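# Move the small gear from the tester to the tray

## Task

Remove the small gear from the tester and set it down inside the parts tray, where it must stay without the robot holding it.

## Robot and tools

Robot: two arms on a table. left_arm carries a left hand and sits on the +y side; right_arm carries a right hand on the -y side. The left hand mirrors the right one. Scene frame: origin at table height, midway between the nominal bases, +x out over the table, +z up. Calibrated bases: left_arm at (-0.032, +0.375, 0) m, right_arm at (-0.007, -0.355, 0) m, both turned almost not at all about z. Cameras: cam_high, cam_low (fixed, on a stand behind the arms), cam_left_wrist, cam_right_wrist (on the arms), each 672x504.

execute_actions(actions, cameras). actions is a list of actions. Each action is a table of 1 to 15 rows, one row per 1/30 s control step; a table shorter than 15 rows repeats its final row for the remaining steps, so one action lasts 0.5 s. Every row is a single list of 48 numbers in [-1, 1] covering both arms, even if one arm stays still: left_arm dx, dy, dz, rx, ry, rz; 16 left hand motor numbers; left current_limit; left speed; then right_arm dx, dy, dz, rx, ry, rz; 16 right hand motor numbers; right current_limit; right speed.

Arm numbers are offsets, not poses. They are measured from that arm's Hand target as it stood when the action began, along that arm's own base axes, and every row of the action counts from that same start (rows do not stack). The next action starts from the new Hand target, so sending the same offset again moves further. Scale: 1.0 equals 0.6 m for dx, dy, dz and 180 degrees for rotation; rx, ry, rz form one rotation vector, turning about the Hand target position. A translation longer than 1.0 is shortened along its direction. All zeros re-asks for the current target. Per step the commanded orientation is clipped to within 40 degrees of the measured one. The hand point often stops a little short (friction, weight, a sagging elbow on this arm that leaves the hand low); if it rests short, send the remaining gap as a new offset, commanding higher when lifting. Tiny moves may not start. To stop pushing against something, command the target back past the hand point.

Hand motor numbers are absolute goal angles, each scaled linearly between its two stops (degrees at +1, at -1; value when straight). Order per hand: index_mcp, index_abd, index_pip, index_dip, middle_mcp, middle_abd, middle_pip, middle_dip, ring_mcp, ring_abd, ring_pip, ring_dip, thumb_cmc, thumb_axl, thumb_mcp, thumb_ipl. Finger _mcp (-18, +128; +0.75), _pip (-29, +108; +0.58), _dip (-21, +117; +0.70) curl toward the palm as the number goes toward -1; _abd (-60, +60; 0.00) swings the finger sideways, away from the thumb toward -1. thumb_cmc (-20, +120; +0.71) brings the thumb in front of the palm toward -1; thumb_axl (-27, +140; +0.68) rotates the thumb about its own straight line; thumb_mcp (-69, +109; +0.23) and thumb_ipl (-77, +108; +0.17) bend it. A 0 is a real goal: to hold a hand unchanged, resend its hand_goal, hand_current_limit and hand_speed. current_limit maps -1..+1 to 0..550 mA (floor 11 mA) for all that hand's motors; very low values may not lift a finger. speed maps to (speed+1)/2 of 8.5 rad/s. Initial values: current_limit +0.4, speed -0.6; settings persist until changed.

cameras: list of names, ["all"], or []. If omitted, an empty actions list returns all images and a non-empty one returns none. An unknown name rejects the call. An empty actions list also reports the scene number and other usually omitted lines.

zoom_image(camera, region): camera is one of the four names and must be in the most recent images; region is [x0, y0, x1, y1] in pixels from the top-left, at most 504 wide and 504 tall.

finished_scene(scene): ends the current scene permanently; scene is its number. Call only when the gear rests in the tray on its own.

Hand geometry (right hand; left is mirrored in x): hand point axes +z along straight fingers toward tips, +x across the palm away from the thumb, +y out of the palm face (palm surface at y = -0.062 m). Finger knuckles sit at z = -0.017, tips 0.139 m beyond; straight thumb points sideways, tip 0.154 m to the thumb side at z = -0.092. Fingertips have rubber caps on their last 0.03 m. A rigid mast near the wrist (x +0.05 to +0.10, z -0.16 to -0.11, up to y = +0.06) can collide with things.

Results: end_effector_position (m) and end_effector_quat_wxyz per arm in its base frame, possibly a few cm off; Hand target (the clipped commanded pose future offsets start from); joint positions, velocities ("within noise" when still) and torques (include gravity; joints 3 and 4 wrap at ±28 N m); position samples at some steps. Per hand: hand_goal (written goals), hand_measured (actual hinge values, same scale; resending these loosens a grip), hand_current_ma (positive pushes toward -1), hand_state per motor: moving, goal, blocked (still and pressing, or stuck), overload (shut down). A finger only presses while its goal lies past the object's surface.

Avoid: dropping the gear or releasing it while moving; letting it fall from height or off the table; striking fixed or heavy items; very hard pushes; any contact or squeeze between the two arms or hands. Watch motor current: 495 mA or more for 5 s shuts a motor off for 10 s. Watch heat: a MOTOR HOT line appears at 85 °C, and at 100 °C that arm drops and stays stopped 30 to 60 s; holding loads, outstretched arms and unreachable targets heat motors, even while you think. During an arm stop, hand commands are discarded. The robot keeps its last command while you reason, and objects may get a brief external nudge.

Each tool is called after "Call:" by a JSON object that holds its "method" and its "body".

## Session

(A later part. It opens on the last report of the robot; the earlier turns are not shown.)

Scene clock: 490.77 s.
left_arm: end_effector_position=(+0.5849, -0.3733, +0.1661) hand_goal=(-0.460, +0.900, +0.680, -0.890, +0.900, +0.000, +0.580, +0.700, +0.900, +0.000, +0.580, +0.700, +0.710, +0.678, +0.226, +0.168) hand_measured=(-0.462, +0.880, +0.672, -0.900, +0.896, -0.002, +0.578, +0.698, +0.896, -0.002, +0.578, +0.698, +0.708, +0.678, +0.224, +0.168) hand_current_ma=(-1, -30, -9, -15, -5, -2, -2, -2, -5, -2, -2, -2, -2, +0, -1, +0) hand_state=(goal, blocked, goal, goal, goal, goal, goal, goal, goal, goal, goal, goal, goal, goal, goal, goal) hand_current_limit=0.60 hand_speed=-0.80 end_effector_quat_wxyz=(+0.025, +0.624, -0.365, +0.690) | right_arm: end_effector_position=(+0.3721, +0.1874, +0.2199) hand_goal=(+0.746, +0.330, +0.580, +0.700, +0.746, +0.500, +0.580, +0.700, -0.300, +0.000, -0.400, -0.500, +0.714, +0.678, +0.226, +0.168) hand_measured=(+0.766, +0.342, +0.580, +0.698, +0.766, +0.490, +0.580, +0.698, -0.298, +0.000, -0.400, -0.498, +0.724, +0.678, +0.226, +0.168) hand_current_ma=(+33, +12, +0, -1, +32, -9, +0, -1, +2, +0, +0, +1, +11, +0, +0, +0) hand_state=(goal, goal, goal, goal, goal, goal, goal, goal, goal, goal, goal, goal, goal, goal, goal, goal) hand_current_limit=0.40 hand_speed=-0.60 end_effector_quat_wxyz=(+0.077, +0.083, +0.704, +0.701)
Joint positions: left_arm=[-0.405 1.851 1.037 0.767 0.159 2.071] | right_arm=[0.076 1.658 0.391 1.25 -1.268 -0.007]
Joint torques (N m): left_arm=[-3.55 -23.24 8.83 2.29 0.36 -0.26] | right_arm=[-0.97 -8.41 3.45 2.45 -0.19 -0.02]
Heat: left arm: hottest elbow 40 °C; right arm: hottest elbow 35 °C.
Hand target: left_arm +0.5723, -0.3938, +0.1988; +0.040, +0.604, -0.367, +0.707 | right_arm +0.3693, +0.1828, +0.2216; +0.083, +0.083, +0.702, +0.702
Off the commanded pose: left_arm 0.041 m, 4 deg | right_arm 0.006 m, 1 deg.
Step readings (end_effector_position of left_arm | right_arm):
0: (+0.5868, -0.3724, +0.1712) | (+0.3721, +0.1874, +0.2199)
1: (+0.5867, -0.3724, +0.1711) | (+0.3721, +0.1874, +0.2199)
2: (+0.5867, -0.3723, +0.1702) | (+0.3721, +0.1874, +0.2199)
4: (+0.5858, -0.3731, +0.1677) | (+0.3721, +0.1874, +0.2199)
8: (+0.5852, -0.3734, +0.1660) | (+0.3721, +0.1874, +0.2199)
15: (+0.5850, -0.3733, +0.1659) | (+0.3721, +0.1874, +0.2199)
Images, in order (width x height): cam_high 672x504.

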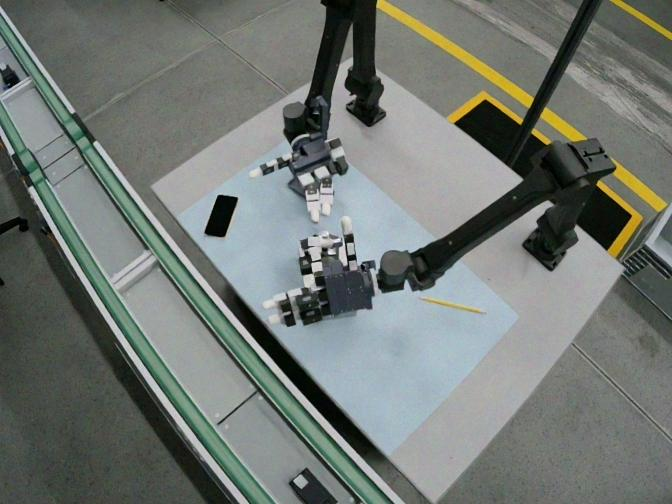

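Call:
{"method": "execute_actions", "body": {"actions": [[[0,0,0.02,0,0,0,-0.46,0.9,0.679,-0.89,0.9,0,0.58,0.7,0.9,0,0.58,0.7,0.71,0.677,0.226,0.168,0.6,-0.8,0,0,0,0,0,0,0.745,0.33,0.58,0.7,0.745,0.5,0.58,0.7,-0.3,0,-0.4,-0.5,0.714,0.677,0.226,0.168,0.4,-0.6]]], "cameras": ["cam_high"]}}

Call:
{"method": "zoom_image", "body": {"camera": "cam_high", "region": [290, 215, 350, 275]}}

Scene clock: 495.23 s.
left_arm: end_effector_position=(+0.5835, -0.3727, +0.1658) hand_goal=(-0.460, +0.900, +0.680, -0.890, +0.900, +0.000, +0.580, +0.700, +0.900, +0.000, +0.580, +0.700, +0.710, +0.678, +0.226, +0.168) hand_measured=(-0.458, +0.880, +0.672, -0.904, +0.896, -0.002, +0.578, +0.698, +0.896, -0.002, +0.578, +0.698, +0.708, +0.678, +0.224, +0.168) hand_current_ma=(+1, -29, -9, -19, -5, -2, -2, -2, -5, -2, -2, -2, -2, +0, -1, +0) hand_state=(goal, blocked, goal, goal, goal, goal, goal, goal, goal, goal, goal, goal, goal, goal, goal, goal) hand_current_limit=0.60 hand_speed=-0.80 end_effector_quat_wxyz=(+0.026, +0.632, -0.368, +0.682) | right_arm: end_effector_position=(+0.3721, +0.1874, +0.2199) hand_goal=(+0.746, +0.330, +0.580, +0.700, +0.746, +0.500, +0.580, +0.700, -0.300, +0.000, -0.400, -0.500, +0.714, +0.678, +0.226, +0.168) hand_measured=(+0.766, +0.342, +0.580, +0.698, +0.766, +0.490, +0.580, +0.698, -0.298, +0.000, -0.400, -0.498, +0.724, +0.678, +0.226, +0.168) hand_current_ma=(+33, +12, +0, -1, +32, -9, +0, -1, +2, +0, +0, +1, +11, +0, +0, +0) hand_state=(goal, goal, goal, goal, goal, goal, goal, goal, goal, goal, goal, goal, goal, goal, goal, goal) hand_current_limit=0.40 hand_speed=-0.60 end_effector_quat_wxyz=(+0.077, +0.083, +0.704, +0.701)
Joint positions: left_arm=[-0.405 1.839 1.037 0.733 0.159 2.071] | right_arm=[0.076 1.658 0.391 1.25 -1.268 -0.007]
Joint torques (N m): left_arm=[-3.9 -24.18 9.52 2.5 0.37 -0.27] | right_arm=[-0.67 -8.29 3.45 2.39 -0.17 0]
Heat: left arm: hottest elbow 40 °C; right arm: hottest elbow 35 °C.
Hand target: left_arm +0.5723, -0.3938, +0.2106; +0.040, +0.604, -0.367, +0.706 | right_arm +0.3693, +0.1828, +0.2216; +0.083, +0.083, +0.702, +0.702
Off the commanded pose: left_arm 0.051 m, 5 deg | right_arm 0.006 m, 1 deg.
Step readings (end_effector_position of left_arm | right_arm):
0: (+0.5849, -0.3733, +0.1661) | (+0.3721, +0.1874, +0.2199)
1: (+0.5849, -0.3733, +0.1660) | (+0.3721, +0.1874, +0.2199)
2: (+0.5848, -0.3732, +0.1661) | (+0.3721, +0.1874, +0.2199)
4: (+0.5843, -0.3730, +0.1663) | (+0.3721, +0.1874, +0.2199)
8: (+0.5837, -0.3728, +0.1660) | (+0.3721, +0.1874, +0.2199)
15: (+0.5835, -0.3727, +0.1658) | (+0.3721, +0.1874, +0.2199)
Images, in order (width x height): cam_high 672x504.

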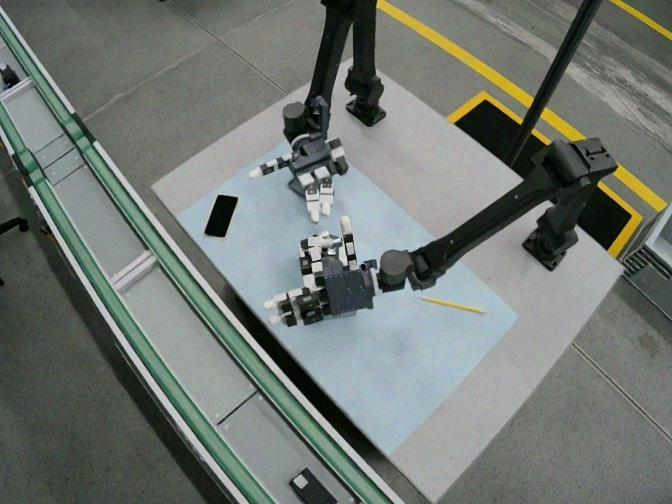

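Scaled by 8.400 from the camera's 672x504 image, which has a finer 960x720 frame.

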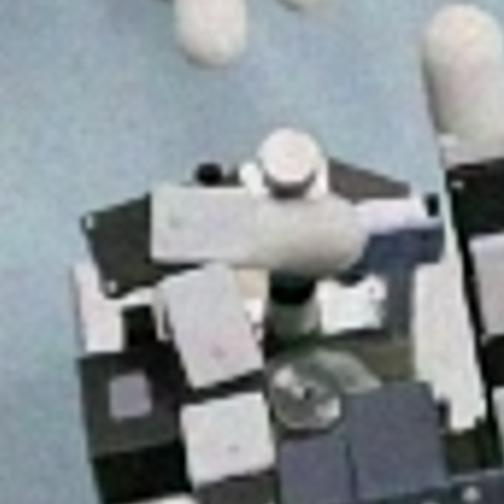

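Call:
{"method": "execute_actions", "body": {"actions": [[[0,0,0.015,0,0,0,-0.46,0.9,0.679,-0.89,0.9,0,0.58,0.7,0.9,0,0.58,0.7,0.71,0.677,0.226,0.168,0.6,-0.8,0,0,0,0,0,0,0.745,0.33,0.58,0.7,0.745,0.5,0.58,0.7,-0.3,0,-0.4,-0.5,0.714,0.677,0.226,0.168,0.4,-0.6]]]}}

Scene clock: 501.10 s.
left_arm: end_effector_position=(+0.5824, -0.3721, +0.1661) hand_goal=(-0.460, +0.900, +0.680, -0.890, +0.900, +0.000, +0.580, +0.700, +0.900, +0.000, +0.580, +0.700, +0.710, +0.678, +0.226, +0.168) hand_measured=(-0.454, +0.876, +0.672, -0.906, +0.896, -0.002, +0.578, +0.698, +0.896, -0.002, +0.578, +0.698, +0.708, +0.678, +0.224, +0.168) hand_current_ma=(+6, -38, -10, -26, -5, -2, -2, -2, -5, -2, -2, -2, -2, +0, -1, +0) hand_state=(goal, blocked, goal, goal, goal, goal, goal, goal, goal, goal, goal, goal, goal, goal, goal, goal) hand_current_limit=0.60 hand_speed=-0.80 end_effector_quat_wxyz=(+0.026, +0.637, -0.370, +0.676) | right_arm: end_effector_position=(+0.3721, +0.1874, +0.2199) hand_goal=(+0.746, +0.330, +0.580, +0.700, +0.746, +0.500, +0.580, +0.700, -0.300, +0.000, -0.400, -0.500, +0.714, +0.678, +0.226, +0.168) hand_measured=(+0.766, +0.342, +0.580, +0.698, +0.766, +0.490, +0.580, +0.698, -0.298, +0.000, -0.400, -0.498, +0.724, +0.678, +0.226, +0.168) hand_current_ma=(+33, +12, +0, -1, +32, -9, +0, -1, +2, +0, +0, +1, +11, +0, +0, +0) hand_state=(goal, goal, goal, goal, goal, goal, goal, goal, goal, goal, goal, goal, goal, goal, goal, goal) hand_current_limit=0.40 hand_speed=-0.60 end_effector_quat_wxyz=(+0.077, +0.083, +0.704, +0.701)
Joint positions: left_arm=[-0.405 1.83 1.037 0.708 0.158 2.072] | right_arm=[0.076 1.658 0.391 1.25 -1.268 -0.007]
Joint torques (N m): left_arm=[-3.49 -24.7 9.92 2.7 0.4 -0.25] | right_arm=[-0.62 -8.18 3.43 2.35 -0.19 -0.02]
Heat: left arm: hottest elbow 40 °C; right arm: hottest elbow 35 °C.
Hand target: left_arm +0.5723, -0.3938, +0.2197; +0.040, +0.604, -0.367, +0.706 | right_arm +0.3693, +0.1828, +0.2216; +0.083, +0.083, +0.702, +0.702
Off the commanded pose: left_arm 0.059 m, 5 deg | right_arm 0.006 m, 1 deg.
Step readings (end_effector_position of left_arm | right_arm):
0: (+0.5835, -0.3727, +0.1658) | (+0.3721, +0.1874, +0.2199)
1: (+0.5835, -0.3727, +0.1659) | (+0.3721, +0.1874, +0.2199)
2: (+0.5834, -0.3726, +0.1659) | (+0.3721, +0.1874, +0.2199)
4: (+0.5830, -0.3725, +0.1661) | (+0.3721, +0.1874, +0.2199)
8: (+0.5826, -0.3721, +0.1663) | (+0.3721, +0.1874, +0.2199)
15: (+0.5824, -0.3721, +0.1662) | (+0.3721, +0.1874, +0.2199)

Call:
{"method": "execute_actions", "body": {"actions": [[[0,0,0.02,0,0,0,-0.46,0.9,0.679,-0.89,0.9,0,0.58,0.7,0.9,0,0.58,0.7,0.71,0.677,0.226,0.168,0.6,-0.8,0,0,0,0,0,0,0.745,0.33,0.58,0.7,0.745,0.5,0.58,0.7,-0.3,0,-0.4,-0.5,0.714,0.677,0.226,0.168,0.4,-0.6]]], "cameras": ["cam_high"]}}

Call:
{"method": "zoom_image", "body": {"camera": "cam_high", "region": [290, 215, 350, 275]}}

Scene clock: 504.77 s.
left_arm: end_effector_position=(+0.5811, -0.3709, +0.1666) hand_goal=(-0.460, +0.900, +0.680, -0.890, +0.900, +0.000, +0.580, +0.700, +0.900, +0.000, +0.580, +0.700, +0.710, +0.678, +0.226, +0.168) hand_measured=(-0.450, +0.868, +0.670, -0.910, +0.896, -0.002, +0.578, +0.698, +0.896, -0.002, +0.578, +0.698, +0.708, +0.678, +0.224, +0.168) hand_current_ma=(+16, -55, -12, -36, -5, -2, -2, -2, -5, -2, -2, -2, -2, +0, -1, +0) hand_state=(goal, blocked, goal, blocked, goal, goal, goal, goal, goal, goal, goal, goal, goal, goal, goal, goal) hand_current_limit=0.60 hand_speed=-0.80 end_effector_quat_wxyz=(+0.023, +0.642, -0.374, +0.669) | right_arm: end_effector_position=(+0.3721, +0.1874, +0.2199) hand_goal=(+0.746, +0.330, +0.580, +0.700, +0.746, +0.500, +0.580, +0.700, -0.300, +0.000, -0.400, -0.500, +0.714, +0.678, +0.226, +0.168) hand_measured=(+0.766, +0.342, +0.580, +0.698, +0.766, +0.490, +0.580, +0.698, -0.298, +0.000, -0.400, -0.498, +0.724, +0.678, +0.226, +0.168) hand_current_ma=(+33, +12, +0, -1, +32, -9, +0, -1, +2, +0, +0, +1, +11, +0, +0, +0) hand_state=(goal, goal, goal, goal, goal, goal, goal, goal, goal, goal, goal, goal, goal, goal, goal, goal) hand_current_limit=0.40 hand_speed=-0.60 end_effector_quat_wxyz=(+0.077, +0.083, +0.704, +0.701)
Joint positions: left_arm=[-0.405 1.816 1.037 0.674 0.155 2.079] | right_arm=[0.076 1.658 0.391 1.25 -1.268 -0.007]
Joint torques (N m): left_arm=[-3.66 -25.29 10.52 2.89 0.54 -0.32] | right_arm=[-0.79 -8.47 3.55 2.4 -0.19 -0.01]
Heat: left arm: hottest elbow 40 °C; right arm: hottest elbow 35 °C.
Hand target: left_arm +0.5722, -0.3938, +0.2317; +0.040, +0.604, -0.367, +0.707 | right_arm +0.3693, +0.1828, +0.2216; +0.083, +0.083, +0.702, +0.702
Off the commanded pose: left_arm 0.070 m, 7 deg | right_arm 0.006 m, 1 deg.
Step readings (end_effector_position of left_arm | right_arm):
0: (+0.5824, -0.3721, +0.1661) | (+0.3721, +0.1874, +0.2199)
1: (+0.5824, -0.3721, +0.1660) | (+0.3721, +0.1874, +0.2199)
2: (+0.5822, -0.3720, +0.1661) | (+0.3721, +0.1874, +0.2199)
4: (+0.5818, -0.3717, +0.1665) | (+0.3721, +0.1874, +0.2199)
8: (+0.5814, -0.3710, +0.1667) | (+0.3721, +0.1874, +0.2199)
15: (+0.5811, -0.3709, +0.1665) | (+0.3721, +0.1874, +0.2199)
Images, in order (width x height): cam_high 672x504.

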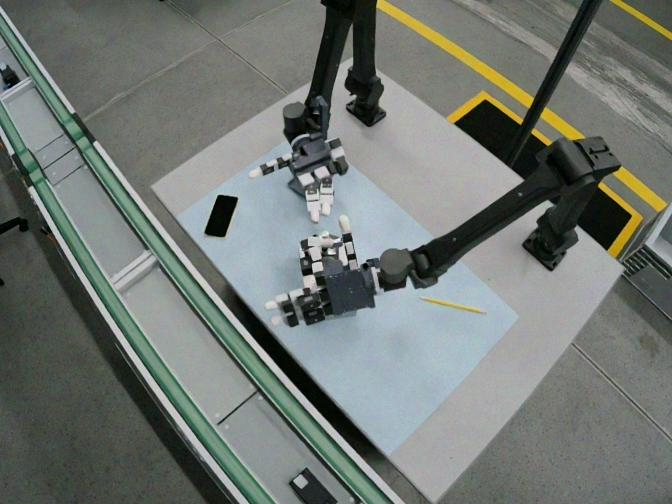

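Scaled by 8.400 from the camera's 672x504 image, which has a finer 960x720 frame.

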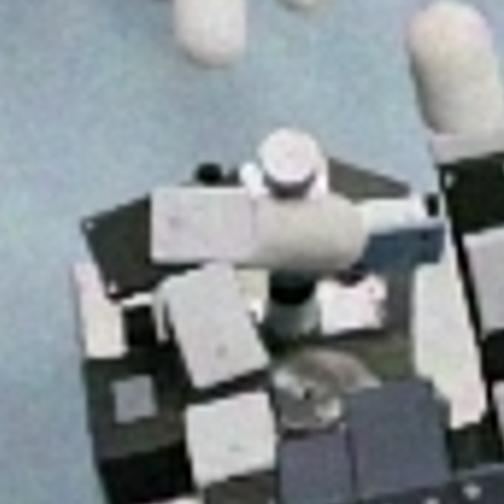

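Call:
{"method": "execute_actions", "body": {"actions": [[[0,0,0,0,0,0,-0.46,1.0,0.679,-0.89,0.9,0,0.58,0.7,0.9,0,0.58,0.7,0.71,0.677,0.226,0.168,0.6,-0.8,0,0,0,0,0,0,0.745,0.33,0.58,0.7,0.745,0.5,0.58,0.7,-0.3,0,-0.4,-0.5,0.714,0.677,0.226,0.168,0.4,-0.6]]], "cameras": ["cam_high"]}}

Call:
{"method": "zoom_image", "body": {"camera": "cam_high", "region": [290, 215, 350, 275]}}

Scene clock: 508.23 s.
left_arm: end_effector_position=(+0.5810, -0.3707, +0.1656) hand_goal=(-0.460, +1.000, +0.680, -0.890, +0.900, +0.000, +0.580, +0.700, +0.900, +0.000, +0.580, +0.700, +0.710, +0.678, +0.226, +0.168) hand_measured=(-0.448, +0.902, +0.670, -0.910, +0.896, -0.002, +0.578, +0.698, +0.896, -0.002, +0.578, +0.698, +0.708, +0.678, +0.224, +0.168) hand_current_ma=(+18, -251, -12, -36, -5, -2, -2, -2, -5, -2, -2, -2, -2, +0, -1, +0) hand_state=(goal, blocked, goal, blocked, goal, goal, goal, goal, goal, goal, goal, goal, goal, goal, goal, goal) hand_current_limit=0.60 hand_speed=-0.80 end_effector_quat_wxyz=(+0.022, +0.642, -0.375, +0.668) | right_arm: end_effector_position=(+0.3721, +0.1874, +0.2199) hand_goal=(+0.746, +0.330, +0.580, +0.700, +0.746, +0.500, +0.580, +0.700, -0.300, +0.000, -0.400, -0.500, +0.714, +0.678, +0.226, +0.168) hand_measured=(+0.766, +0.342, +0.580, +0.698, +0.766, +0.490, +0.580, +0.698, -0.298, +0.000, -0.400, -0.498, +0.724, +0.678, +0.226, +0.168) hand_current_ma=(+33, +12, +0, -1, +32, -9, +0, -1, +2, +0, +0, +1, +11, +0, +0, +0) hand_state=(goal, goal, goal, goal, goal, goal, goal, goal, goal, goal, goal, goal, goal, goal, goal, goal) hand_current_limit=0.40 hand_speed=-0.60 end_effector_quat_wxyz=(+0.077, +0.083, +0.704, +0.701)
Joint positions: left_arm=[-0.405 1.816 1.037 0.671 0.155 2.084] | right_arm=[0.076 1.658 0.391 1.25 -1.268 -0.007]
Joint torques (N m): left_arm=[-3.6 -25.29 10.56 2.96 0.55 -0.35] | right_arm=[-0.85 -8.35 3.49 2.37 -0.19 -0.02]
Heat: left arm: hottest elbow 40 °C; right arm: hottest elbow 35 °C.
Hand target: left_arm +0.5723, -0.3938, +0.2318; +0.040, +0.604, -0.367, +0.707 | right_arm +0.3693, +0.1828, +0.2216; +0.083, +0.083, +0.702, +0.702
Off the commanded pose: left_arm 0.071 m, 7 deg | right_arm 0.006 m, 1 deg.
Step readings (end_effector_position of left_arm | right_arm):
0: (+0.5811, -0.3709, +0.1666) | (+0.3721, +0.1874, +0.2199)
1: (+0.5811, -0.3709, +0.1666) | (+0.3721, +0.1874, +0.2199)
2: (+0.5811, -0.3709, +0.1666) | (+0.3721, +0.1874, +0.2199)
4: (+0.5810, -0.3708, +0.1662) | (+0.3721, +0.1874, +0.2199)
8: (+0.5810, -0.3707, +0.1656) | (+0.3721, +0.1874, +0.2199)
15: (+0.5810, -0.3707, +0.1656) | (+0.3721, +0.1874, +0.2199)
Images, in order (width x height): cam_high 672x504.

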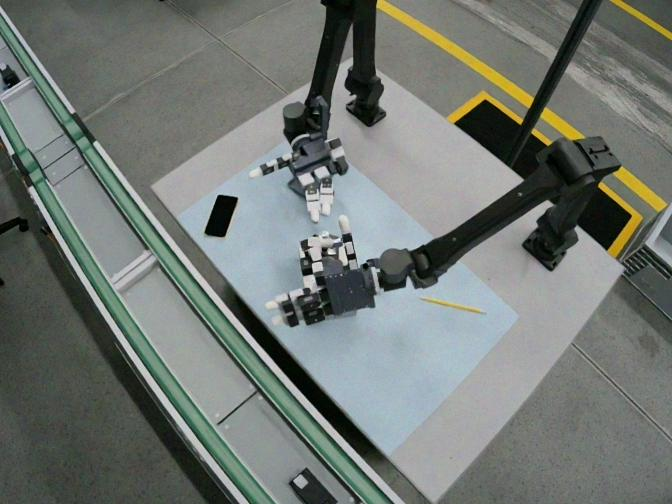

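Scaled by 8.400 from the camera's 672x504 image, which has a finer 960x720 frame.

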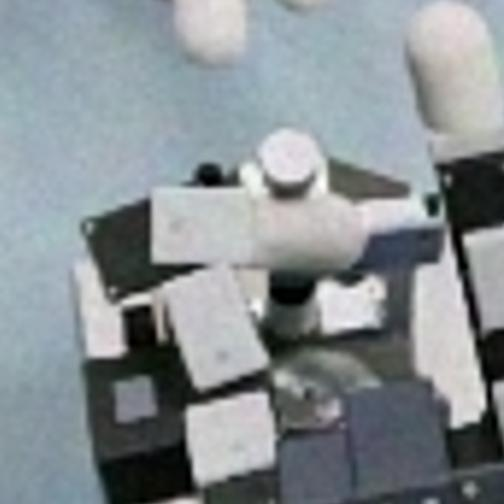

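Call:
{"method": "execute_actions", "body": {"actions": [[[0,0,0,0,0,0,-0.46,0.3,0.679,-0.89,0.9,0,0.58,0.7,0.9,0,0.58,0.7,0.71,0.677,0.226,0.168,0.6,-0.8,0,0,0,0,0,0,0.745,0.33,0.58,0.7,0.745,0.5,0.58,0.7,-0.3,0,-0.4,-0.5,0.714,0.677,0.226,0.168,0.4,-0.6]]]}}

Call:
{"method": "execute_actions", "body": {"actions": [[[0,0,0.01,0,0,0,-0.46,0.3,0.679,-0.89,0.9,0,0.58,0.7,0.9,0,0.58,0.7,0.71,0.677,0.226,0.168,0.6,-0.8,0,0,0,0,0,0,0.745,0.33,0.58,0.7,0.745,0.5,0.58,0.7,-0.3,0,-0.4,-0.5,0.714,0.677,0.226,0.168,0.4,-0.6]]], "cameras": ["cam_high"]}}

Call:
{"method": "zoom_image", "body": {"camera": "cam_high", "region": [290, 215, 350, 275]}}

Scene clock: 530.47 s.
left_arm: end_effector_position=(+0.5823, -0.3677, +0.1920) hand_goal=(-0.460, +0.300, +0.680, -0.890, +0.900, +0.000, +0.580, +0.700, +0.900, +0.000, +0.580, +0.700, +0.710, +0.678, +0.226, +0.168) hand_measured=(-0.442, +0.294, +0.674, -0.922, +0.896, -0.002, +0.578, +0.698, +0.896, -0.002, +0.578, +0.698, +0.706, +0.678, +0.224, +0.168) hand_current_ma=(+32, -5, -6, -64, -5, -2, -2, -2, -5, -2, -2, -2, -3, +0, -1, +0) hand_state=(goal, goal, goal, blocked, goal, goal, goal, goal, goal, goal, goal, goal, goal, goal, goal, goal) hand_current_limit=0.60 hand_speed=-0.80 end_effector_quat_wxyz=(+0.020, +0.636, -0.360, +0.682) | right_arm: end_effector_position=(+0.3721, +0.1874, +0.2199) hand_goal=(+0.746, +0.330, +0.580, +0.700, +0.746, +0.500, +0.580, +0.700, -0.300, +0.000, -0.400, -0.500, +0.714, +0.678, +0.226, +0.168) hand_measured=(+0.766, +0.342, +0.580, +0.698, +0.766, +0.490, +0.580, +0.698, -0.298, +0.000, -0.400, -0.498, +0.724, +0.678, +0.226, +0.168) hand_current_ma=(+33, +12, +0, -1, +32, -9, +0, -1, +2, +0, +0, +1, +11, +0, +0, +0) hand_state=(goal, goal, goal, goal, goal, goal, goal, goal, goal, goal, goal, goal, goal, goal, goal, goal) hand_current_limit=0.40 hand_speed=-0.60 end_effector_quat_wxyz=(+0.077, +0.083, +0.704, +0.701)
Joint positions: left_arm=[-0.404 1.778 1.037 0.671 0.14 2.067] | right_arm=[0.076 1.658 0.391 1.25 -1.268 -0.007]
Joint torques (N m): left_arm=[-3.66 -21.71 10.88 2.97 1.05 -0.21] | right_arm=[-0.32 -8.06 3.48 2.36 -0.19 -0.01]
Heat: left arm: hottest elbow 41 °C; right arm: hottest elbow 35 °C.
Hand target: left_arm +0.5723, -0.3938, +0.2318; +0.040, +0.604, -0.367, +0.707 | right_arm +0.3693, +0.1828, +0.2216; +0.083, +0.083, +0.702, +0.702
Off the commanded pose: left_arm 0.049 m, 5 deg | right_arm 0.006 m, 1 deg.
Step readings (end_effector_position of left_arm | right_arm):
0: (+0.5810, -0.3707, +0.1656) | (+0.3721, +0.1874, +0.2199)
1: (+0.5810, -0.3707, +0.1656) | (+0.3721, +0.1874, +0.2199)
2: (+0.5810, -0.3707, +0.1656) | (+0.3721, +0.1874, +0.2199)
4: (+0.5810, -0.3707, +0.1656) | (+0.3721, +0.1874, +0.2199)
8: (+0.5818, -0.3700, +0.1693) | (+0.3721, +0.1874, +0.2199)
15: (+0.5831, -0.3684, +0.1777) | (+0.3721, +0.1874, +0.2199)

Scene clock: 531.17 s.
left_arm: end_effector_position=(+0.5823, -0.3677, +0.1925) hand_goal=(-0.460, +0.300, +0.680, -0.890, +0.900, +0.000, +0.580, +0.700, +0.900, +0.000, +0.580, +0.700, +0.710, +0.678, +0.226, +0.168) hand_measured=(-0.440, +0.290, +0.674, -0.922, +0.896, -0.002, +0.578, +0.698, +0.896, -0.002, +0.578, +0.698, +0.706, +0.678, +0.224, +0.168) hand_current_ma=(+35, -11, -6, -64, -5, -2, -2, -2, -5, -2, -2, -2, -3, +0, -1, +0) hand_state=(goal, goal, goal, blocked, goal, goal, goal, goal, goal, goal, goal, goal, goal, goal, goal, goal) hand_current_limit=0.60 hand_speed=-0.80 end_effector_quat_wxyz=(+0.020, +0.636, -0.360, +0.682) | right_arm: end_effector_position=(+0.3721, +0.1874, +0.2199) hand_goal=(+0.746, +0.330, +0.580, +0.700, +0.746, +0.500, +0.580, +0.700, -0.300, +0.000, -0.400, -0.500, +0.714, +0.678, +0.226, +0.168) hand_measured=(+0.766, +0.342, +0.580, +0.698, +0.766, +0.490, +0.580, +0.698, -0.298, +0.000, -0.400, -0.498, +0.724, +0.678, +0.226, +0.168) hand_current_ma=(+33, +12, +0, -1, +32, -9, +0, -1, +2, +0, +0, +1, +11, +0, +0, +0) hand_state=(goal, goal, goal, goal, goal, goal, goal, goal, goal, goal, goal, goal, goal, goal, goal, goal) hand_current_limit=0.40 hand_speed=-0.60 end_effector_quat_wxyz=(+0.077, +0.083, +0.704, +0.701)
Joint positions: left_arm=[-0.404 1.777 1.037 0.671 0.14 2.067] | right_arm=[0.076 1.658 0.391 1.25 -1.268 -0.007]
Joint torques (N m): left_arm=[-3.6 -22.83 11.36 2.19 1.01 -0.2] | right_arm=[-0.67 -8.35 3.54 2.36 -0.21 -0.02]
Heat: left arm: hottest elbow 41 °C; right arm: hottest elbow 35 °C.
Hand target: left_arm +0.5723, -0.3938, +0.2377; +0.040, +0.604, -0.367, +0.707 | right_arm +0.3693, +0.1828, +0.2216; +0.083, +0.083, +0.702, +0.702
Off the commanded pose: left_arm 0.053 m, 5 deg | right_arm 0.006 m, 1 deg.
Step readings (end_effector_position of left_arm | right_arm):
0: (+0.5823, -0.3677, +0.1920) | (+0.3721, +0.1874, +0.2199)
1: (+0.5823, -0.3677, +0.1920) | (+0.3721, +0.1874, +0.2199)
2: (+0.5823, -0.3677, +0.1920) | (+0.3721, +0.1874, +0.2199)
4: (+0.5823, -0.3677, +0.1923) | (+0.3721, +0.1874, +0.2199)
8: (+0.5823, -0.3677, +0.1925) | (+0.3721, +0.1874, +0.2199)
15: (+0.5823, -0.3677, +0.1925) | (+0.3721, +0.1874, +0.2199)
Images, in order (width x height): cam_high 672x504.

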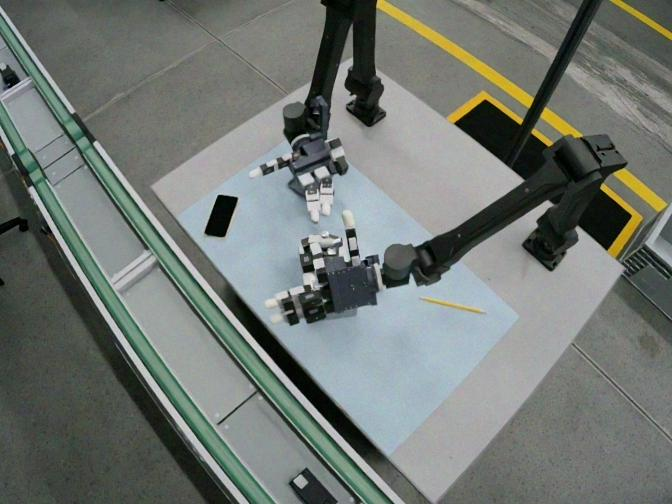

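Scaled by 8.400 from the camera's 672x504 image, which has a finer 960x720 frame.

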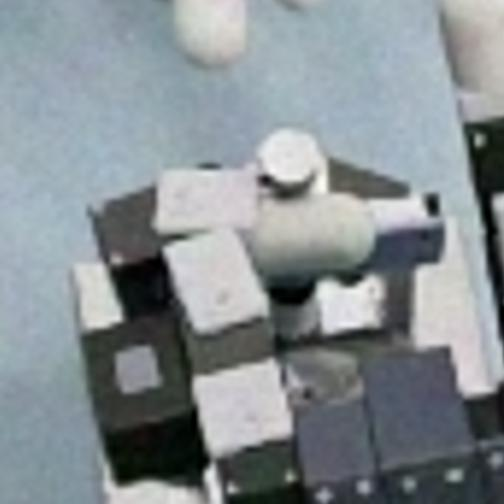

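Call:
{"method": "execute_actions", "body": {"actions": [[[0,0,0,0,0,0,-0.46,0.6,0.679,-0.89,0.9,0,0.58,0.7,0.9,0,0.58,0.7,0.71,0.677,0.226,0.168,0.6,-0.8,0,0,0,0,0,0,0.745,0.33,0.58,0.7,0.745,0.5,0.58,0.7,-0.3,0,-0.4,-0.5,0.714,0.677,0.226,0.168,0.4,-0.6]]], "cameras": ["cam_high"]}}

Call:
{"method": "zoom_image", "body": {"camera": "cam_high", "region": [290, 215, 350, 275]}}

Scene clock: 536.13 s.
left_arm: end_effector_position=(+0.5819, -0.3667, +0.1865) hand_goal=(-0.460, +0.600, +0.680, -0.890, +0.900, +0.000, +0.580, +0.700, +0.900, +0.000, +0.580, +0.700, +0.710, +0.678, +0.226, +0.168) hand_measured=(-0.440, +0.470, +0.672, -0.922, +0.896, -0.002, +0.578, +0.698, +0.896, -0.002, +0.578, +0.698, +0.706, +0.678, +0.224, +0.168) hand_current_ma=(+35, -377, -9, -64, -5, -2, -2, -2, -5, -2, -2, -2, -3, +0, -1, +0) hand_state=(goal, blocked, goal, blocked, goal, goal, goal, goal, goal, goal, goal, goal, goal, goal, goal, goal) hand_current_limit=0.60 hand_speed=-0.80 end_effector_quat_wxyz=(+0.015, +0.639, -0.368, +0.675) | right_arm: end_effector_position=(+0.3721, +0.1874, +0.2199) hand_goal=(+0.746, +0.330, +0.580, +0.700, +0.746, +0.500, +0.580, +0.700, -0.300, +0.000, -0.400, -0.500, +0.714, +0.678, +0.226, +0.168) hand_measured=(+0.766, +0.342, +0.580, +0.698, +0.766, +0.490, +0.580, +0.698, -0.298, +0.000, -0.400, -0.498, +0.724, +0.678, +0.226, +0.168) hand_current_ma=(+33, +12, +0, -1, +32, -9, +0, -1, +2, +0, +0, +1, +11, +0, +0, +0) hand_state=(goal, goal, goal, goal, goal, goal, goal, goal, goal, goal, goal, goal, goal, goal, goal, goal) hand_current_limit=0.40 hand_speed=-0.60 end_effector_quat_wxyz=(+0.077, +0.083, +0.704, +0.701)
Joint positions: left_arm=[-0.403 1.777 1.037 0.651 0.14 2.084] | right_arm=[0.076 1.658 0.391 1.25 -1.268 -0.007]
Joint torques (N m): left_arm=[-4.07 -22.77 11.28 3.1 1.1 -0.34] | right_arm=[-0.62 -8.41 3.49 2.37 -0.2 -0.04]
Heat: left arm: hottest elbow 41 °C; right arm: hottest elbow 35 °C.
Hand target: left_arm +0.5723, -0.3937, +0.2377; +0.040, +0.604, -0.367, +0.706 | right_arm +0.3693, +0.1828, +0.2216; +0.083, +0.083, +0.702, +0.702
Off the commanded pose: left_arm 0.059 m, 6 deg | right_arm 0.006 m, 1 deg.
Step readings (end_effector_position of left_arm | right_arm):
0: (+0.5823, -0.3677, +0.1925) | (+0.3721, +0.1874, +0.2199)
1: (+0.5823, -0.3677, +0.1925) | (+0.3721, +0.1874, +0.2199)
2: (+0.5823, -0.3677, +0.1924) | (+0.3721, +0.1874, +0.2199)
4: (+0.5822, -0.3676, +0.1917) | (+0.3721, +0.1874, +0.2199)
8: (+0.5819, -0.3674, +0.1892) | (+0.3721, +0.1874, +0.2199)
15: (+0.5819, -0.3667, +0.1866) | (+0.3721, +0.1874, +0.2199)
Images, in order (width x height): cam_high 672x504.

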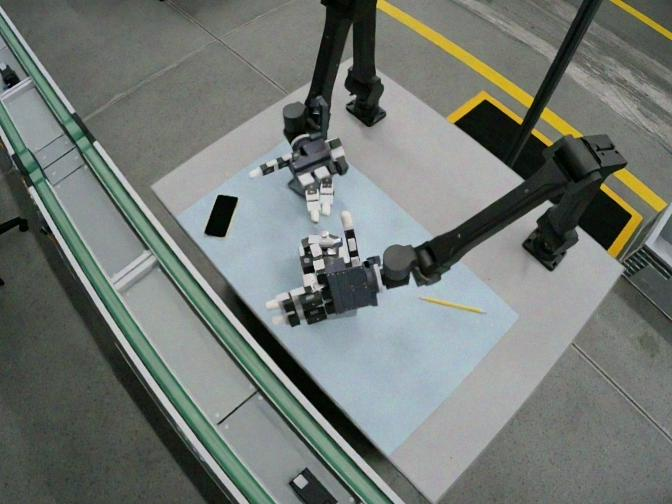

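Scaled by 8.400 from the camera's 672x504 image, which has a finer 960x720 frame.

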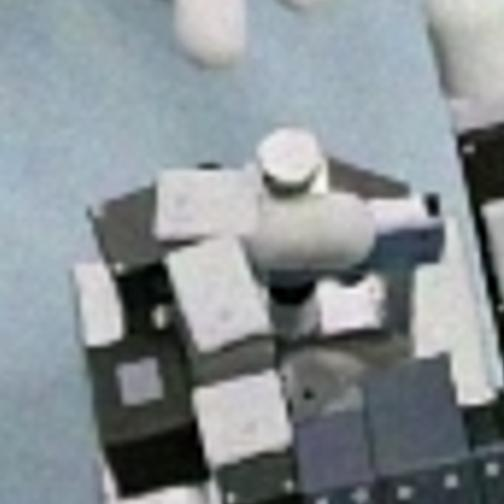

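Call:
{"method": "execute_actions", "body": {"actions": [[[0,0,0.02,0,0,0,-0.46,0.8,0.679,-0.89,0.9,0,0.58,0.7,0.9,0,0.58,0.7,0.71,0.677,0.226,0.168,0.6,-0.8,0,0,0,0,0,0,0.745,0.33,0.58,0.7,0.745,0.5,0.58,0.7,-0.3,0,-0.4,-0.5,0.714,0.677,0.226,0.168,0.4,-0.6]]], "cameras": ["cam_high","cam_low"]}}

Call:
{"method": "zoom_image", "body": {"camera": "cam_high", "region": [290, 215, 350, 275]}}

Call:
{"method": "zoom_image", "body": {"camera": "cam_low", "region": [130, 200, 270, 300]}}

Scene clock: 561.50 s.
left_arm: end_effector_position=(+0.5801, -0.3665, +0.1794) hand_goal=(-0.460, +0.800, +0.680, -0.890, +0.900, +0.000, +0.580, +0.700, +0.900, +0.000, +0.580, +0.700, +0.710, +0.678, +0.226, +0.168) hand_measured=(-0.440, +0.678, +0.670, -0.922, +0.896, -0.002, +0.578, +0.698, +0.896, -0.002, +0.578, +0.698, +0.706, +0.678, +0.224, +0.168) hand_current_ma=(+35, -339, -13, -64, -5, -2, -2, -2, -5, -2, -2, -2, -3, +0, -1, +0) hand_state=(goal, blocked, goal, blocked, goal, goal, goal, goal, goal, goal, goal, goal, goal, goal, goal, goal) hand_current_limit=0.60 hand_speed=-0.80 end_effector_quat_wxyz=(+0.017, +0.649, -0.373, +0.664) | right_arm: end_effector_position=(+0.3721, +0.1874, +0.2199) hand_goal=(+0.746, +0.330, +0.580, +0.700, +0.746, +0.500, +0.580, +0.700, -0.300, +0.000, -0.400, -0.500, +0.714, +0.678, +0.226, +0.168) hand_measured=(+0.766, +0.342, +0.580, +0.698, +0.766, +0.490, +0.580, +0.698, -0.298, +0.000, -0.400, -0.498, +0.724, +0.678, +0.226, +0.168) hand_current_ma=(+33, +12, +0, -1, +32, -9, +0, -1, +2, +0, +0, +1, +11, +0, +0, +0) hand_state=(goal, goal, goal, goal, goal, goal, goal, goal, goal, goal, goal, goal, goal, goal, goal, goal) hand_current_limit=0.40 hand_speed=-0.60 end_effector_quat_wxyz=(+0.077, +0.083, +0.704, +0.701)
Joint positions: left_arm=[-0.403 1.777 1.037 0.621 0.143 2.084] | right_arm=[0.076 1.658 0.391 1.25 -1.268 -0.007]
Joint torques (N m): left_arm=[-3.6 -24.64 11.86 3.17 1.02 -0.37] | right_arm=[-0.62 -8.23 3.48 2.4 -0.19 -0.01]
Heat: left arm: hottest elbow 42 °C; right arm: hottest elbow 34 °C.
Hand target: left_arm +0.5723, -0.3937, +0.2497; +0.040, +0.604, -0.367, +0.706 | right_arm +0.3693, +0.1828, +0.2216; +0.083, +0.083, +0.702, +0.702
Off the commanded pose: left_arm 0.076 m, 8 deg | right_arm 0.006 m, 1 deg.
Step readings (end_effector_position of left_arm | right_arm):
0: (+0.5819, -0.3667, +0.1865) | (+0.3721, +0.1874, +0.2199)
1: (+0.5819, -0.3667, +0.1864) | (+0.3721, +0.1874, +0.2199)
2: (+0.5818, -0.3667, +0.1857) | (+0.3721, +0.1874, +0.2199)
4: (+0.5814, -0.3665, +0.1838) | (+0.3721, +0.1874, +0.2199)
8: (+0.5807, -0.3664, +0.1806) | (+0.3721, +0.1874, +0.2199)
15: (+0.5801, -0.3665, +0.1794) | (+0.3721, +0.1874, +0.2199)
Images, in order (width x height): cam_high 672x504, cam_low 672x504.

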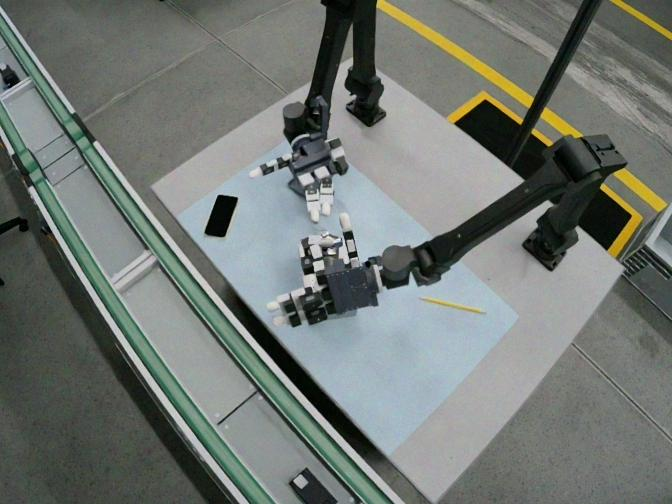

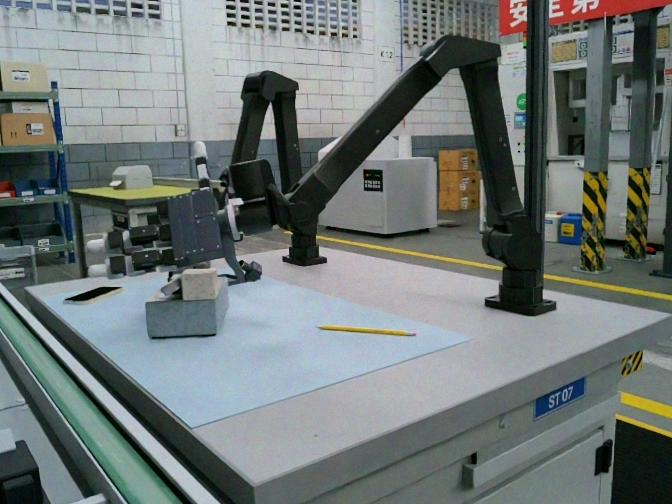

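Scaled by 8.400 from the camera's 672x504 image, which has a finer 960x720 frame.

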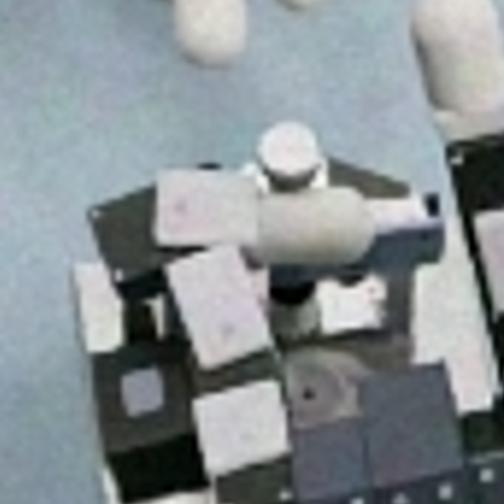

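Scaled by 3.600 from the camera's 672x504 image, which has a finer 960x720 frame.

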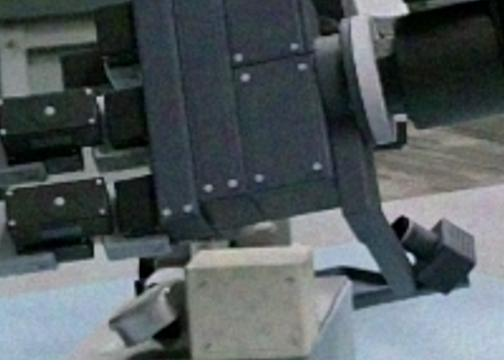

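Call:
{"method": "execute_actions", "body": {"actions": [[[0,0,0,-0.003,-0.025,-0.01,-0.46,0.9,0.679,-0.89,0.9,0,0.58,0.7,0.9,0,0.58,0.7,0.71,0.677,0.226,0.168,0.6,-0.8,0,0,0,0,0,0,0.745,0.33,0.58,0.7,0.745,0.5,0.58,0.7,-0.3,0,-0.4,-0.5,0.714,0.677,0.226,0.168,0.4,-0.6]]], "cameras": ["cam_high"]}}

Call:
{"method": "zoom_image", "body": {"camera": "cam_high", "region": [290, 215, 350, 275]}}

Scene clock: 568.87 s.
left_arm: end_effector_position=(+0.5800, -0.3683, +0.1884) hand_goal=(-0.460, +0.900, +0.680, -0.890, +0.900, +0.000, +0.580, +0.700, +0.900, +0.000, +0.580, +0.700, +0.710, +0.678, +0.226, +0.168) hand_measured=(-0.420, +0.772, +0.670, -0.924, +0.896, -0.002, +0.578, +0.698, +0.896, -0.002, +0.578, +0.698, +0.706, +0.678, +0.224, +0.168) hand_current_ma=(+94, -366, -13, -70, -5, -2, -2, -2, -5, -2, -2, -2, -3, +0, -1, +0) hand_state=(blocked, blocked, goal, blocked, goal, goal, goal, goal, goal, goal, goal, goal, goal, goal, goal, goal) hand_current_limit=0.60 hand_speed=-0.80 end_effector_quat_wxyz=(+0.023, +0.627, -0.373, +0.683) | right_arm: end_effector_position=(+0.3721, +0.1874, +0.2199) hand_goal=(+0.746, +0.330, +0.580, +0.700, +0.746, +0.500, +0.580, +0.700, -0.300, +0.000, -0.400, -0.500, +0.714, +0.678, +0.226, +0.168) hand_measured=(+0.766, +0.342, +0.580, +0.698, +0.766, +0.490, +0.580, +0.698, -0.298, +0.000, -0.400, -0.498, +0.724, +0.678, +0.226, +0.168) hand_current_ma=(+33, +12, +0, -1, +32, -9, +0, -1, +2, +0, +0, +1, +11, +0, +0, +0) hand_state=(goal, goal, goal, goal, goal, goal, goal, goal, goal, goal, goal, goal, goal, goal, goal, goal) hand_current_limit=0.40 hand_speed=-0.60 end_effector_quat_wxyz=(+0.077, +0.083, +0.704, +0.701)
Joint positions: left_arm=[-0.399 1.786 1.037 0.684 0.17 2.084] | right_arm=[0.076 1.658 0.391 1.25 -1.268 -0.007]
Joint torques (N m): left_arm=[-3.55 -22.95 11.37 4.92 1.39 -0.14] | right_arm=[-0.73 -8.47 3.48 2.4 -0.16 -0.02]
Heat: left arm: hottest elbow 42 °C; right arm: hottest elbow 34 °C.
Hand target: left_arm +0.5723, -0.3937, +0.2497; +0.039, +0.570, -0.374, +0.731 | right_arm +0.3693, +0.1828, +0.2216; +0.083, +0.083, +0.702, +0.702
Off the commanded pose: left_arm 0.067 m, 9 deg | right_arm 0.006 m, 1 deg.
Step readings (end_effector_position of left_arm | right_arm):
0: (+0.5801, -0.3665, +0.1794) | (+0.3721, +0.1874, +0.2199)
1: (+0.5800, -0.3666, +0.1794) | (+0.3721, +0.1874, +0.2199)
2: (+0.5794, -0.3670, +0.1797) | (+0.3721, +0.1874, +0.2199)
4: (+0.5791, -0.3674, +0.1827) | (+0.3721, +0.1874, +0.2199)
8: (+0.5795, -0.3679, +0.1890) | (+0.3721, +0.1874, +0.2199)
15: (+0.5800, -0.3683, +0.1884) | (+0.3721, +0.1874, +0.2199)
Images, in order (width x height): cam_high 672x504.

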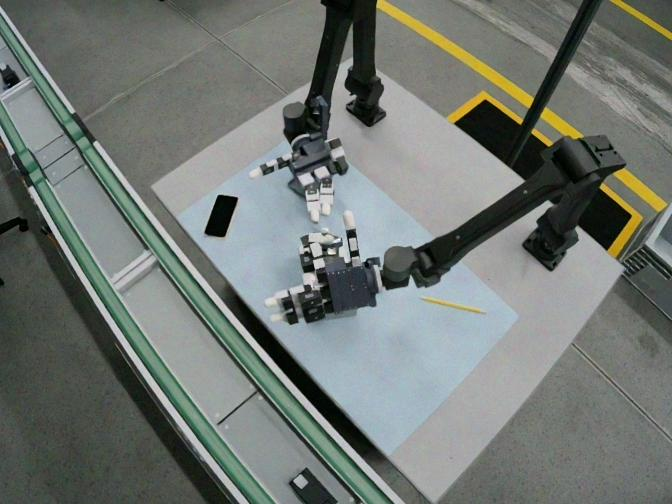

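Scaled by 8.400 from the camera's 672x504 image, which has a finer 960x720 frame.

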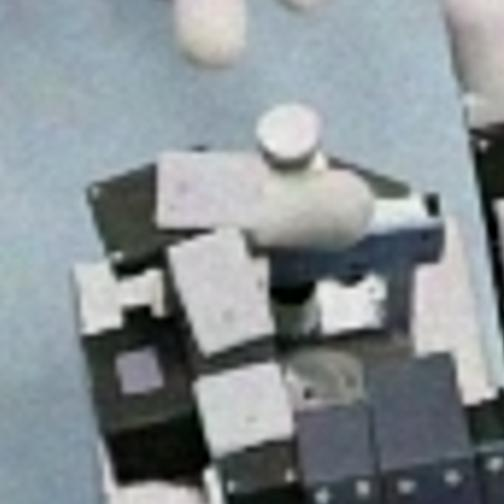

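Call:
{"method": "execute_actions", "body": {"actions": [[[0,0,0,0,0,0,-0.46,0.9,0.679,-0.89,0.9,0,0.58,0.7,0.9,0,0.58,0.7,0.71,0.677,0.226,0.168,0.6,-0.8,0.0504,0.0766,0,0,0,0,0.745,0.33,0.58,0.7,0.745,0.5,0.58,0.7,-0.3,0,-0.4,-0.5,0.714,0.677,0.226,0.168,0.4,-0.6]]], "cameras": ["all"]}}

Call:
{"method": "zoom_image", "body": {"camera": "cam_right_wrist", "region": [330, 20, 450, 140]}}

Call:
{"method": "zoom_image", "body": {"camera": "cam_high", "region": [290, 195, 350, 255]}}

Scene clock: 576.20 s.
left_arm: end_effector_position=(+0.5801, -0.3683, +0.1885) hand_goal=(-0.460, +0.900, +0.680, -0.890, +0.900, +0.000, +0.580, +0.700, +0.900, +0.000, +0.580, +0.700, +0.710, +0.678, +0.226, +0.168) hand_measured=(-0.420, +0.772, +0.670, -0.924, +0.896, -0.002, +0.578, +0.698, +0.896, -0.002, +0.578, +0.698, +0.706, +0.678, +0.224, +0.168) hand_current_ma=(+94, -366, -13, -70, -5, -2, -2, -2, -5, -2, -2, -2, -3, +0, -1, +0) hand_state=(blocked, blocked, goal, blocked, goal, goal, goal, goal, goal, goal, goal, goal, goal, goal, goal, goal) hand_current_limit=0.60 hand_speed=-0.80 end_effector_quat_wxyz=(+0.023, +0.627, -0.373, +0.684) | right_arm: end_effector_position=(+0.3893, +0.2238, +0.2232) hand_goal=(+0.746, +0.330, +0.580, +0.700, +0.746, +0.500, +0.580, +0.700, -0.300, +0.000, -0.400, -0.500, +0.714, +0.678, +0.226, +0.168) hand_measured=(+0.766, +0.342, +0.580, +0.698, +0.766, +0.490, +0.580, +0.698, -0.298, +0.000, -0.400, -0.498, +0.724, +0.678, +0.226, +0.168) hand_current_ma=(+33, +12, +0, -1, +32, -9, +0, -1, +1, +0, +0, +1, +11, +0, +0, +0) hand_state=(goal, goal, goal, goal, goal, goal, goal, goal, goal, goal, goal, goal, goal, goal, goal, goal) hand_current_limit=0.40 hand_speed=-0.60 end_effector_quat_wxyz=(+0.088, +0.081, +0.702, +0.702)
Joint positions: left_arm=[-0.399 1.786 1.037 0.684 0.17 2.084] | right_arm=[0.184 1.688 0.45 1.241 -1.147 -0.007]
Joint torques (N m): left_arm=[-3.49 -22.65 11.34 4.98 1.4 -0.15] | right_arm=[0.5 -7.77 6.86 1.22 0.08 0.03]
Heat: left arm: hottest elbow 43 °C; right arm: hottest elbow 34 °C.
Hand target: left_arm +0.5723, -0.3937, +0.2498; +0.039, +0.570, -0.374, +0.731 | right_arm +0.3995, +0.2288, +0.2217; +0.083, +0.083, +0.702, +0.702
Off the commanded pose: left_arm 0.067 m, 9 deg | right_arm 0.011 m, 1 deg.
Step readings (end_effector_position of left_arm | right_arm):
0: (+0.5801, -0.3683, +0.1885) | (+0.3721, +0.1874, +0.2199)
1: (+0.5801, -0.3683, +0.1885) | (+0.3725, +0.1872, +0.2199)
2: (+0.5801, -0.3683, +0.1885) | (+0.3746, +0.1878, +0.2198)
4: (+0.5801, -0.3683, +0.1885) | (+0.3804, +0.1921, +0.2206)
8: (+0.5801, -0.3683, +0.1885) | (+0.3851, +0.2147, +0.2245)
15: (+0.5801, -0.3683, +0.1885) | (+0.3888, +0.2238, +0.2237)

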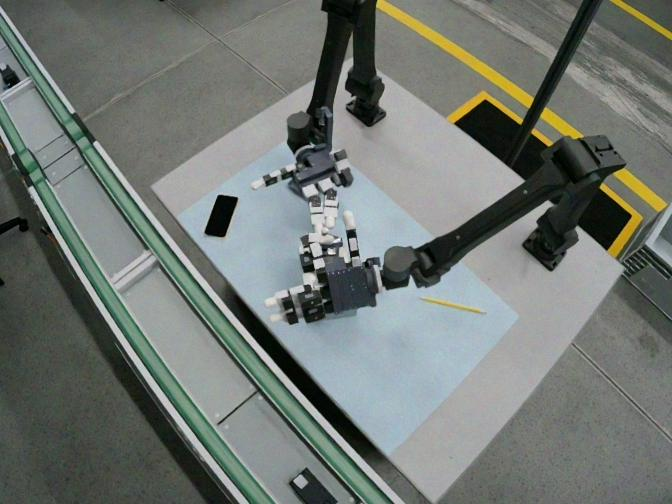

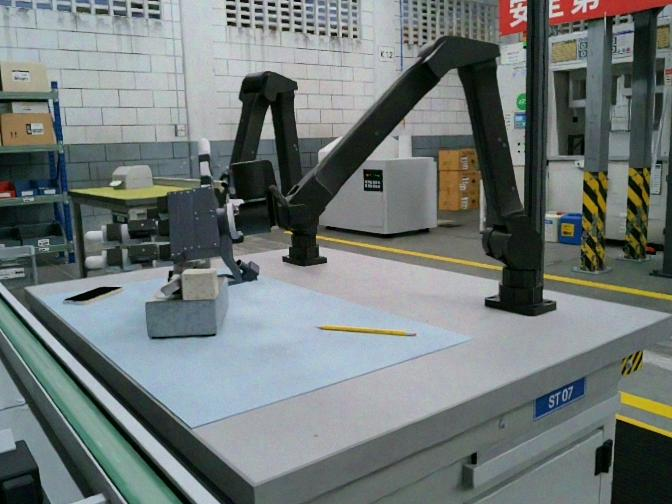

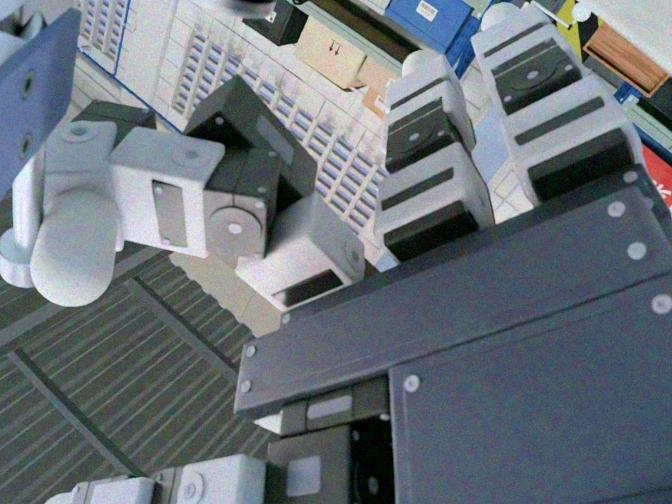

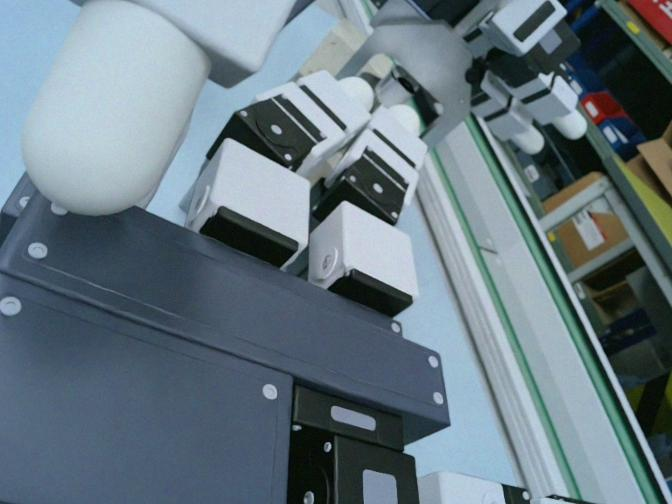

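Scaled by 4.200 from the camera's 672x504 image, which has a finer 960x720 frame.

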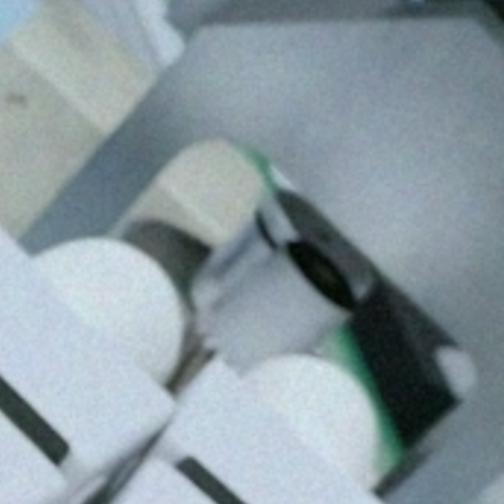

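Scaled by 8.400 from the camera's 672x504 image, which has a finer 960x720 frame.

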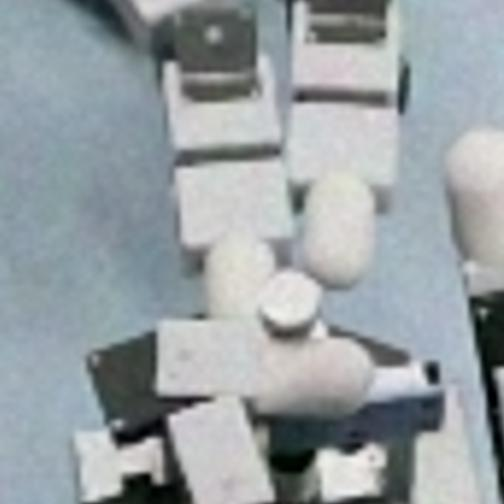

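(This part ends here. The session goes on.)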